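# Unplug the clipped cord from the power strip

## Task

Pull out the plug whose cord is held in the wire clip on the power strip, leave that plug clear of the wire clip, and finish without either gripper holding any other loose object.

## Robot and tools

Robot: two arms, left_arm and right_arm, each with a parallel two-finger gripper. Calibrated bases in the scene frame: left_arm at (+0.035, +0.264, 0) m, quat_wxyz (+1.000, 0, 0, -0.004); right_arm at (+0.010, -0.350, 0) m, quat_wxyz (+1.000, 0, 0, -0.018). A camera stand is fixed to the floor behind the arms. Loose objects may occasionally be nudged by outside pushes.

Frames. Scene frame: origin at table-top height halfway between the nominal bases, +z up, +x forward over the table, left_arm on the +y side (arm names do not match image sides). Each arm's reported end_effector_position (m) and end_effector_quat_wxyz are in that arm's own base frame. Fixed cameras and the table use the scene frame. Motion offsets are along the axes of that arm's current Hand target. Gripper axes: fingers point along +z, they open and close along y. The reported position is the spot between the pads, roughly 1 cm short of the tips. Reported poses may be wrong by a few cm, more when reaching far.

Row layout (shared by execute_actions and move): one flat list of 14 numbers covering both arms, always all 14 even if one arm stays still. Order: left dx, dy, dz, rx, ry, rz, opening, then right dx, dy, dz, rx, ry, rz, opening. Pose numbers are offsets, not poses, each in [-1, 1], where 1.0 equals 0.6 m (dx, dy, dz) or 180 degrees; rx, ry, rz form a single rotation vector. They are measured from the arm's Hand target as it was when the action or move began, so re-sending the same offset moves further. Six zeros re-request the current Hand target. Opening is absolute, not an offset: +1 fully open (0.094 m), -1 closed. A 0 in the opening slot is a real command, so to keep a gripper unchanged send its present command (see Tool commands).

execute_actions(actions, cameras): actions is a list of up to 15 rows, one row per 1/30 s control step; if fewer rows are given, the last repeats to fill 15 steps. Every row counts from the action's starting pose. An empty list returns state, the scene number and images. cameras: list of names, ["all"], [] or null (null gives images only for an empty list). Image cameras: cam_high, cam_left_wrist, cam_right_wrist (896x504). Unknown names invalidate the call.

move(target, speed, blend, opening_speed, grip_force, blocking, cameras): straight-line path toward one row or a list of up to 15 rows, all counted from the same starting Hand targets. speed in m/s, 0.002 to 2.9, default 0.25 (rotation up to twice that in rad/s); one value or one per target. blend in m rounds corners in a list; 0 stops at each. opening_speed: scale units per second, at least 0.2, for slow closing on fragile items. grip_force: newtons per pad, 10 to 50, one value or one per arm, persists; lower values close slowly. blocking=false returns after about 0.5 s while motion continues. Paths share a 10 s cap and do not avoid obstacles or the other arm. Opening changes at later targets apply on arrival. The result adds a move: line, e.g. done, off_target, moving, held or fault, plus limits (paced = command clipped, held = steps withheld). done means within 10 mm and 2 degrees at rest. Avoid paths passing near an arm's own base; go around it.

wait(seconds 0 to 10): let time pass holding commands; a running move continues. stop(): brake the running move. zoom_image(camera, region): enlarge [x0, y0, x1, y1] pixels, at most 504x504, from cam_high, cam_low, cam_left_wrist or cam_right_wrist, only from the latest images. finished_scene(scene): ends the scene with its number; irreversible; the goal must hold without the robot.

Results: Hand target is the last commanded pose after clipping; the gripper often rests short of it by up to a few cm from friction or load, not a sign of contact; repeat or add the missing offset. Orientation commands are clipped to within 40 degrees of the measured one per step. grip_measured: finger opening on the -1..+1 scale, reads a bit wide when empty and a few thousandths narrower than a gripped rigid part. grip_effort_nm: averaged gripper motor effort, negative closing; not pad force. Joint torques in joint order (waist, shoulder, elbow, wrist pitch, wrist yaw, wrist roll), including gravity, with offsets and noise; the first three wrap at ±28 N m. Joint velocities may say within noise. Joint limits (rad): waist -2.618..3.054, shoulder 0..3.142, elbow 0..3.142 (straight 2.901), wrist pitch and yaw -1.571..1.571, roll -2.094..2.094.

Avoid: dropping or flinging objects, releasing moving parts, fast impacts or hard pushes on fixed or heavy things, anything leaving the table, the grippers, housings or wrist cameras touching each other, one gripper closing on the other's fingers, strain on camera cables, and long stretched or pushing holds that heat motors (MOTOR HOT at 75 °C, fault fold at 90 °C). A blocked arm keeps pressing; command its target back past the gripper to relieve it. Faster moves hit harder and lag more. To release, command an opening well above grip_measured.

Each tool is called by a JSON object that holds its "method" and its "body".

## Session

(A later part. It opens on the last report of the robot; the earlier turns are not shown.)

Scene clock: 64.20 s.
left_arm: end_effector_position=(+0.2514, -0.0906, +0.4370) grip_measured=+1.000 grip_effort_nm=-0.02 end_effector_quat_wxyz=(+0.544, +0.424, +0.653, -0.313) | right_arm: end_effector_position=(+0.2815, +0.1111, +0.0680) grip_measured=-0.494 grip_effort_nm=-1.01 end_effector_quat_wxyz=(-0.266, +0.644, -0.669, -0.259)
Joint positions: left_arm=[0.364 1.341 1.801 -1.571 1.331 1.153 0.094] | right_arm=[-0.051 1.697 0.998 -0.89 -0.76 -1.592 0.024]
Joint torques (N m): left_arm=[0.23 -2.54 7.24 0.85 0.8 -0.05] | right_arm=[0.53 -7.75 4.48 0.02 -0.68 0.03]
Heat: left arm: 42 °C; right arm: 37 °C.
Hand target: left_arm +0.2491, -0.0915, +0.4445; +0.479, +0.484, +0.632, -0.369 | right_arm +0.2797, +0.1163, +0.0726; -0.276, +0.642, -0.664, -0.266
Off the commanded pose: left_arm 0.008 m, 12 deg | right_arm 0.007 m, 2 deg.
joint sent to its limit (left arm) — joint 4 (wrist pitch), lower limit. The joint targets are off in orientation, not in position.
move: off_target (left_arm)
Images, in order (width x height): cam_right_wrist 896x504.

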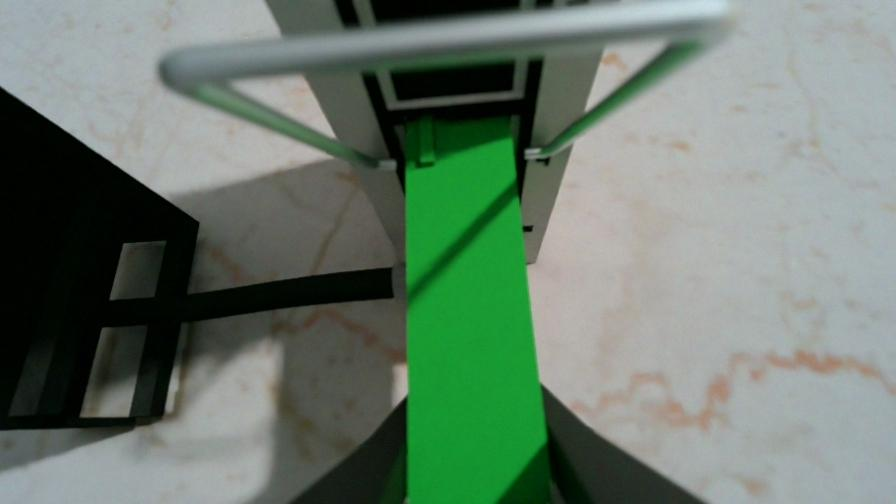

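{"method": "move", "body": {"target": [0,0,0,0,0,0,1,0.1,0,-0.1,0,0,0,-0.9], "speed": 0.08, "cameras": ["cam_high","cam_right_wrist"]}}

Scene clock: 67.00 s.
left_arm: end_effector_position=(+0.2514, -0.0906, +0.4370) grip_measured=+1.000 grip_effort_nm=-0.02 end_effector_quat_wxyz=(+0.544, +0.424, +0.653, -0.313) | right_arm: end_effector_position=(+0.2754, +0.0299, +0.0662) grip_measured=-0.495 grip_effort_nm=-1.01 end_effector_quat_wxyz=(-0.268, +0.650, -0.664, -0.253)
Joint positions: left_arm=[0.364 1.341 1.801 -1.571 1.331 1.153 0.094] | right_arm=[-0.337 1.795 1.099 -1.144 -0.715 -1.988 0.024]
Joint torques (N m): left_arm=[0.23 -2.52 7.24 0.84 0.8 -0.05] | right_arm=[-0.59 -6.34 6.57 -0.71 -0.62 0]
Heat: left arm: 42 °C; right arm: 37 °C.
Hand target: left_arm +0.2491, -0.0915, +0.4445; +0.479, +0.484, +0.632, -0.369 | right_arm +0.2769, +0.0315, +0.0725; -0.276, +0.642, -0.664, -0.266
Off the commanded pose: left_arm 0.008 m, 12 deg | right_arm 0.007 m, 2 deg.
joint sent to its limit (left arm) — joint 4 (wrist pitch), lower limit. The joint targets are off in orientation, not in position.
move: off_target (left_arm)
Images, in order (width x height): cam_high 896x504, cam_right_wrist 896x504.

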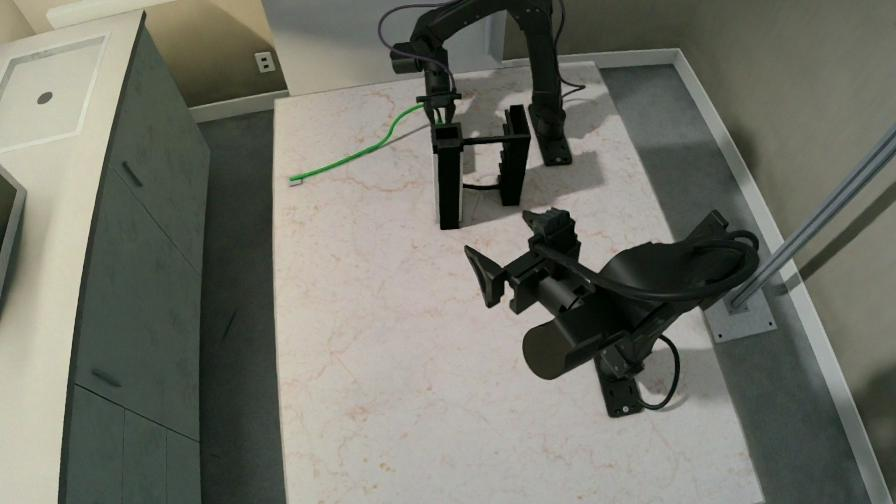

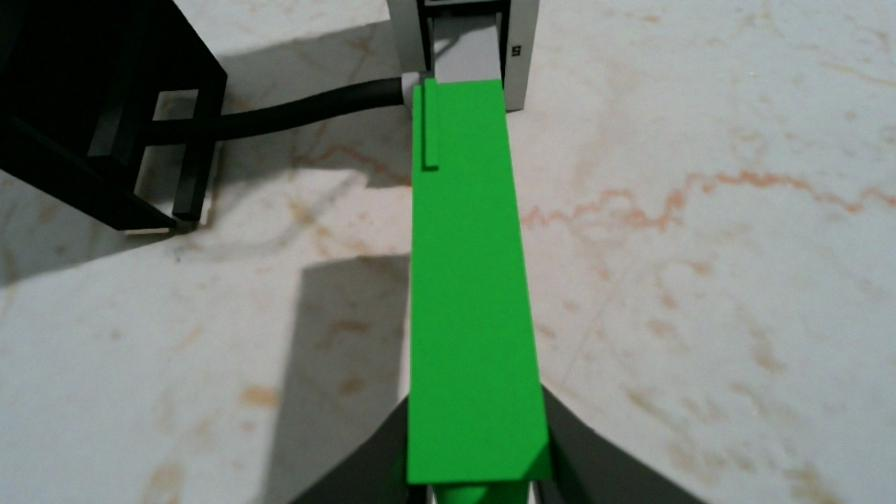

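{"method": "move", "body": {"target": [[0,0,0,0,0,0,1,0.065,0,-0.065,0,0,0,-0.9],[0,0,0,0,0,0,1,0.065,-0.1,-0.065,0,0,0,-0.9],[0,0,0,0,0,0,1,0.112,-0.1,-0.018,0,0,0,-0.9]], "speed": 0.12, "blend": [0.02,0.01,0], "cameras": ["all"]}}

Scene clock: 70.00 s.
left_arm: end_effector_position=(+0.2514, -0.0906, +0.4370) grip_measured=+1.000 grip_effort_nm=-0.02 end_effector_quat_wxyz=(+0.544, +0.424, +0.653, -0.313) | right_arm: end_effector_position=(+0.3325, -0.0319, +0.0324) grip_measured=-0.495 grip_effort_nm=-1.01 end_effector_quat_wxyz=(-0.257, +0.642, -0.677, -0.252)
Joint positions: left_arm=[0.364 1.341 1.801 -1.571 1.331 1.153 0.094] | right_arm=[-0.439 2.127 1.432 -1.218 -0.666 -2.076 0.024]
Joint torques (N m): left_arm=[0.21 -2.54 7.23 0.84 0.8 -0.05] | right_arm=[0.43 -9.4 4.38 -0.53 -0.71 -0.04]
Heat: left arm: 42 °C; right arm: 37 °C.
Hand target: left_arm +0.2491, -0.0915, +0.4445; +0.479, +0.484, +0.632, -0.369 | right_arm +0.3351, -0.0258, +0.0327; -0.276, +0.642, -0.664, -0.266
Off the commanded pose: left_arm 0.008 m, 12 deg | right_arm 0.007 m, 3 deg.
joint sent to its limit (left arm) — joint 4 (wrist pitch), lower limit. The joint targets are off in orientation, not in position.
joint sent to its limit (right arm) — joint 6 (wrist roll), lower limit. The joint targets still meet the commanded pose.
move: off_target (left_arm, right_arm)

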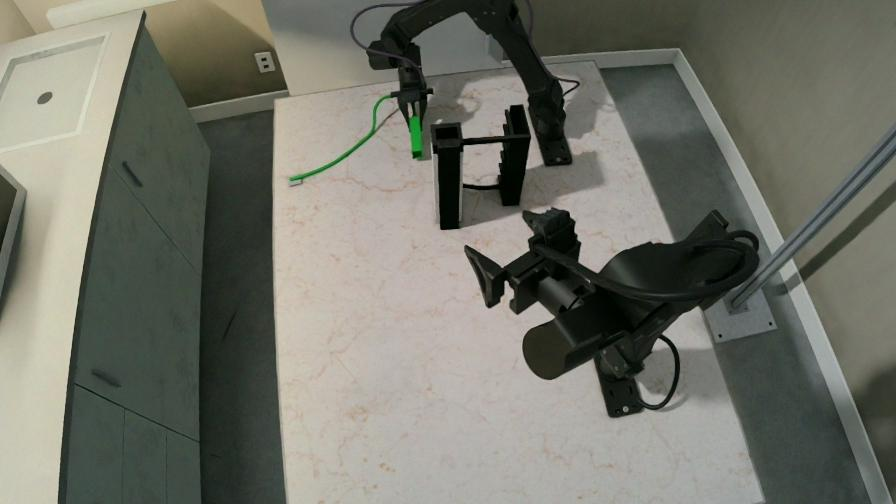

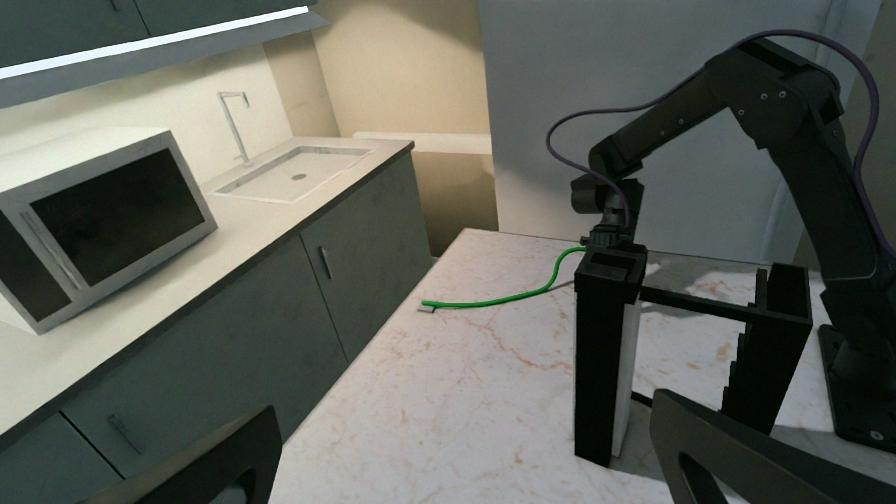

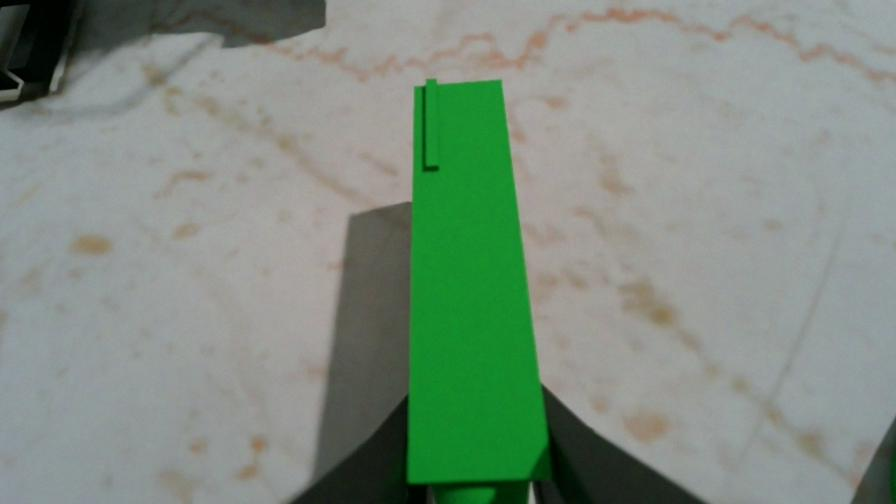

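{"method": "move", "body": {"target": [0,0,0,0,0,0,1,0.0145,0,0.0145,0,0,0,-0.9], "speed": 0.05, "cameras": ["cam_right_wrist"]}}

Scene clock: 72.00 s.
left_arm: end_effector_position=(+0.2514, -0.0906, +0.4370) grip_measured=+1.000 grip_effort_nm=-0.02 end_effector_quat_wxyz=(+0.544, +0.424, +0.653, -0.313) | right_arm: end_effector_position=(+0.3336, -0.0324, +0.0217) grip_measured=-0.495 grip_effort_nm=-1.01 end_effector_quat_wxyz=(-0.258, +0.643, -0.676, -0.250)
Joint positions: left_arm=[0.364 1.341 1.801 -1.571 1.331 1.153 0.094] | right_arm=[-0.439 2.145 1.416 -1.178 -0.666 -2.076 0.024]
Joint torques (N m): left_arm=[0.23 -2.54 7.24 0.84 0.8 -0.05] | right_arm=[0.36 -9.11 4.11 -0.47 -0.71 -0.05]
Heat: left arm: 42 °C; right arm: 37 °C.
Hand target: left_arm +0.2491, -0.0915, +0.4445; +0.479, +0.484, +0.632, -0.369 | right_arm +0.3350, -0.0257, +0.0203; -0.276, +0.642, -0.664, -0.266
Off the commanded pose: left_arm 0.008 m, 12 deg | right_arm 0.007 m, 3 deg.
joint sent to its limit (left arm) — joint 4 (wrist pitch), lower limit. The joint targets are off in orientation, not in position.
joint sent to its limit (right arm) — joint 6 (wrist roll), lower limit. The joint targets still meet the commanded pose.
move: off_target (left_arm, right_arm)
Images, in order (width x height): cam_right_wrist 896x504.

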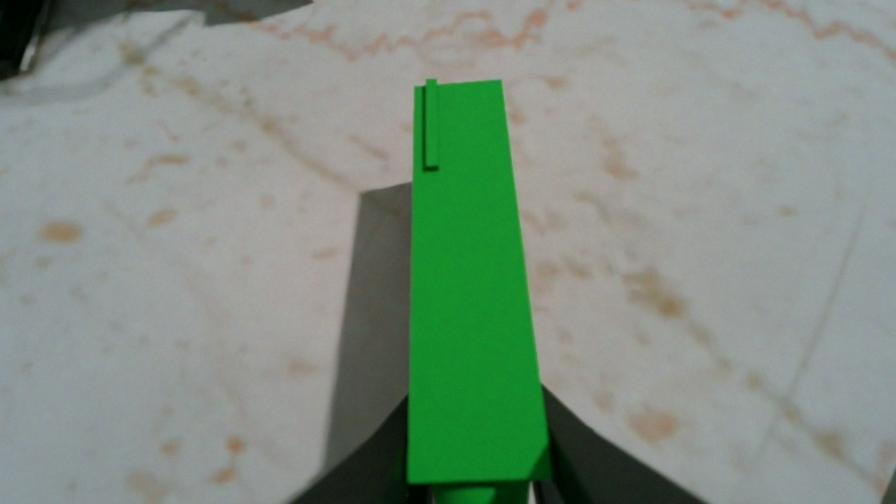

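{"method": "move", "body": {"target": [0,0,0,0,0,0,1,0.011,0,0.011,0,0,0,-0.9], "speed": 0.04, "cameras": ["cam_right_wrist"]}}

Scene clock: 73.40 s.
left_arm: end_effector_position=(+0.2514, -0.0906, +0.4370) grip_measured=+1.000 grip_effort_nm=-0.02 end_effector_quat_wxyz=(+0.544, +0.424, +0.653, -0.313) | right_arm: end_effector_position=(+0.3332, -0.0311, +0.0154) grip_measured=-0.495 grip_effort_nm=-1.01 end_effector_quat_wxyz=(-0.260, +0.641, -0.676, -0.253)
Joint positions: left_arm=[0.364 1.341 1.801 -1.571 1.331 1.153 0.094] | right_arm=[-0.439 2.158 1.404 -1.158 -0.673 -2.076 0.024]
Joint torques (N m): left_arm=[0.23 -2.52 7.24 0.84 0.8 -0.05] | right_arm=[0.43 -8.76 3.95 -0.4 -0.62 -0.04]
Heat: left arm: 42 °C; right arm: 37 °C.
Hand target: left_arm +0.2491, -0.0915, +0.4445; +0.479, +0.484, +0.632, -0.369 | right_arm +0.3351, -0.0257, +0.0111; -0.276, +0.642, -0.664, -0.266
Off the commanded pose: left_arm 0.008 m, 12 deg | right_arm 0.007 m, 3 deg.
joint sent to its limit (left arm) — joint 4 (wrist pitch), lower limit. The joint targets are off in orientation, not in position.
joint sent to its limit (right arm) — joint 6 (wrist roll), lower limit. The joint targets still meet the commanded pose.
move: off_target (left_arm, right_arm)
Images, in order (width x height): cam_right_wrist 896x504.

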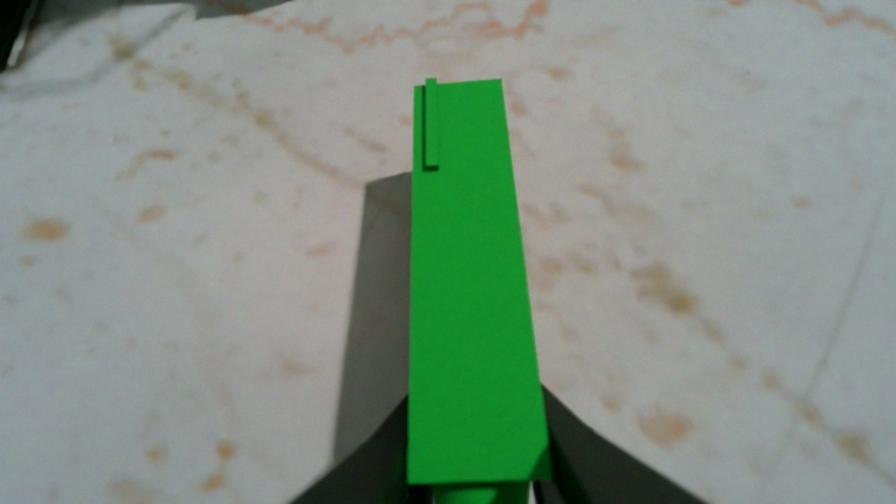

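{"method": "move", "body": {"target": [0,0,0,0,0,0,1,0.007,0,0.007,0,0,0,-0.9], "speed": 0.03, "cameras": ["cam_right_wrist"]}}

Scene clock: 74.77 s.
left_arm: end_effector_position=(+0.2514, -0.0906, +0.4370) grip_measured=+1.000 grip_effort_nm=-0.02 end_effector_quat_wxyz=(+0.544, +0.424, +0.653, -0.313) | right_arm: end_effector_position=(+0.3338, -0.0291, +0.0132) grip_measured=-0.495 grip_effort_nm=-1.01 end_effector_quat_wxyz=(-0.266, +0.638, -0.676, -0.256)
Joint positions: left_arm=[0.364 1.341 1.801 -1.571 1.331 1.153 0.094] | right_arm=[-0.439 2.165 1.398 -1.149 -0.687 -2.076 0.024]
Joint torques (N m): left_arm=[0.23 -2.52 7.24 0.84 0.8 -0.05] | right_arm=[0.36 -8.4 3.67 -0.29 -0.46 -0.02]
Heat: left arm: 42 °C; right arm: 37 °C.
Hand target: left_arm +0.2491, -0.0915, +0.4445; +0.479, +0.484, +0.632, -0.369 | right_arm +0.3350, -0.0257, +0.0051; -0.276, +0.642, -0.664, -0.266
Off the commanded pose: left_arm 0.008 m, 12 deg | right_arm 0.009 m, 2 deg.
joint sent to its limit (left arm) — joint 4 (wrist pitch), lower limit. The joint targets are off in orientation, not in position.
joint sent to its limit (right arm) — joint 6 (wrist roll), lower limit. The joint targets still meet the commanded pose.
move: off_target (left_arm)
Images, in order (width x height): cam_right_wrist 896x504.

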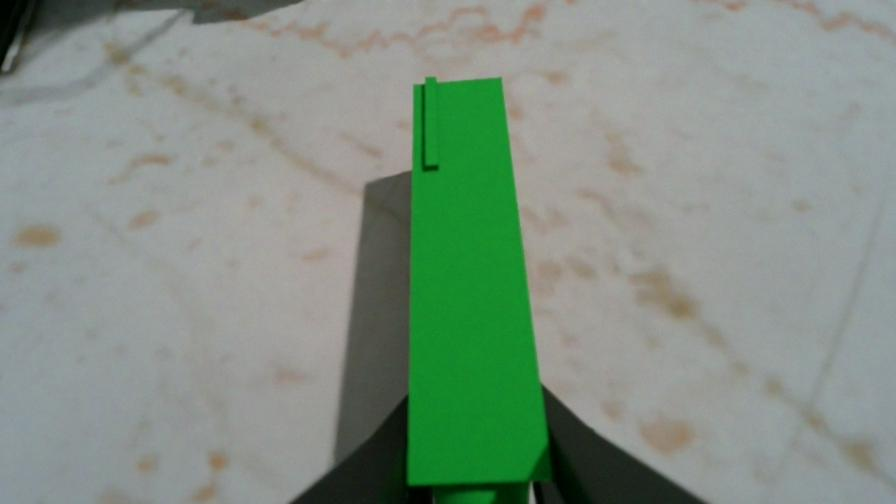

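{"method": "move", "body": {"target": [[0,0,0,0,0,0,1,-0.005,0,-0.005,0,0,0,-0.9],[0,0,0,0,0,0,1,-0.005,0,-0.005,0,0,0,0.2],[0,0,0,0,0,0,1,-0.06,0,-0.17,0,0,0,0.2]], "opening_speed": 1, "speed": 0.15, "cameras": ["cam_high","cam_right_wrist"]}}

Scene clock: 79.10 s.
left_arm: end_effector_position=(+0.2514, -0.0906, +0.4370) grip_measured=+1.000 grip_effort_nm=-0.02 end_effector_quat_wxyz=(+0.544, +0.424, +0.653, -0.313) | right_arm: end_effector_position=(+0.3307, -0.0714, +0.0891) grip_measured=+0.197 grip_effort_nm=0.15 end_effector_quat_wxyz=(+0.242, -0.612, +0.710, +0.252)
Joint positions: left_arm=[0.364 1.341 1.801 -1.571 1.331 1.153 0.094] | right_arm=[-0.531 2.109 1.651 -1.49 -0.621 -2.076 0.056]
Joint torques (N m): left_arm=[0.21 -2.52 7.23 0.84 0.79 -0.05] | right_arm=[-0.36 -12.23 6.74 -0.84 -0.45 -0.04]
Heat: left arm: 42 °C; right arm: 37 °C.
Hand target: left_arm +0.2491, -0.0915, +0.4445; +0.479, +0.484, +0.632, -0.369 | right_arm +0.3334, -0.0724, +0.1026; +0.276, -0.642, +0.664, +0.266
Off the commanded pose: left_arm 0.008 m, 12 deg | right_arm 0.014 m, 8 deg.
joint sent to its limit (left arm) — joint 4 (wrist pitch), lower limit. The joint targets are off in orientation, not in position.
joint sent to its limit (right arm) — joint 6 (wrist roll), lower limit. The joint targets are off in orientation, not in position.
move: off_target (left_arm, right_arm)
Images, in order (width x height): cam_high 896x504, cam_right_wrist 896x504.

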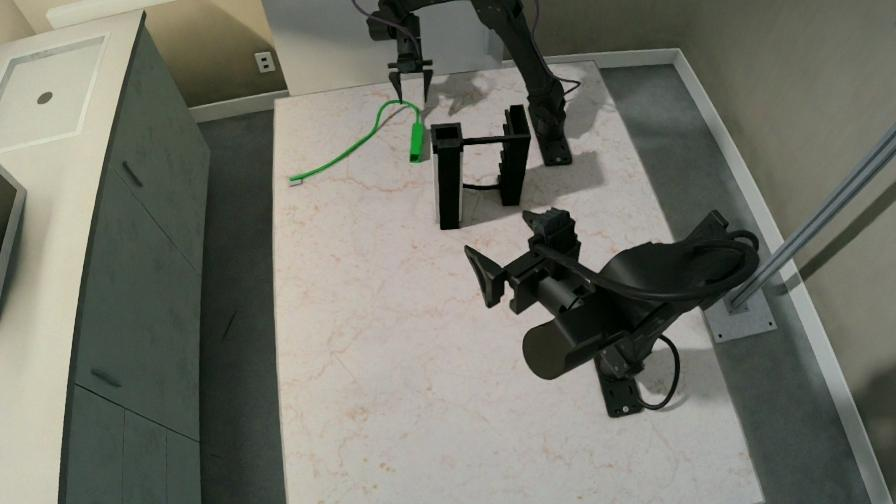

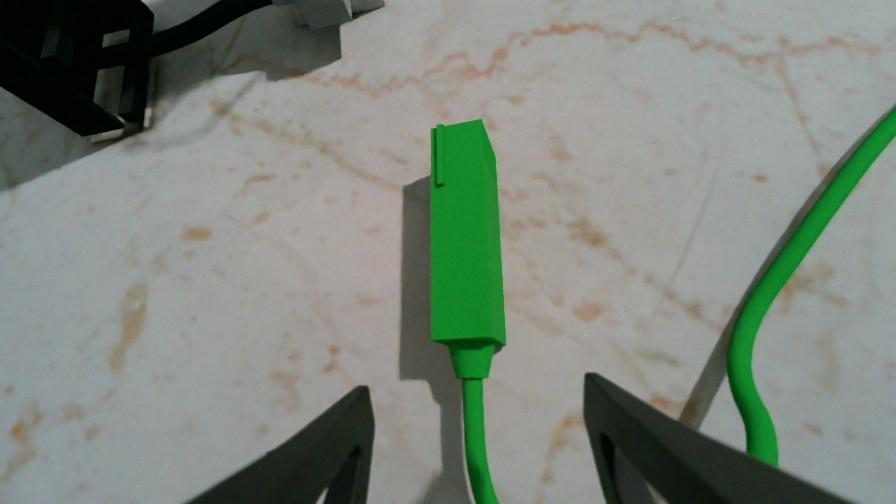

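Plug is clear and on the table.

{"method": "finished_scene", "body": {"scene": 2}}

The scene is finished: the task was done.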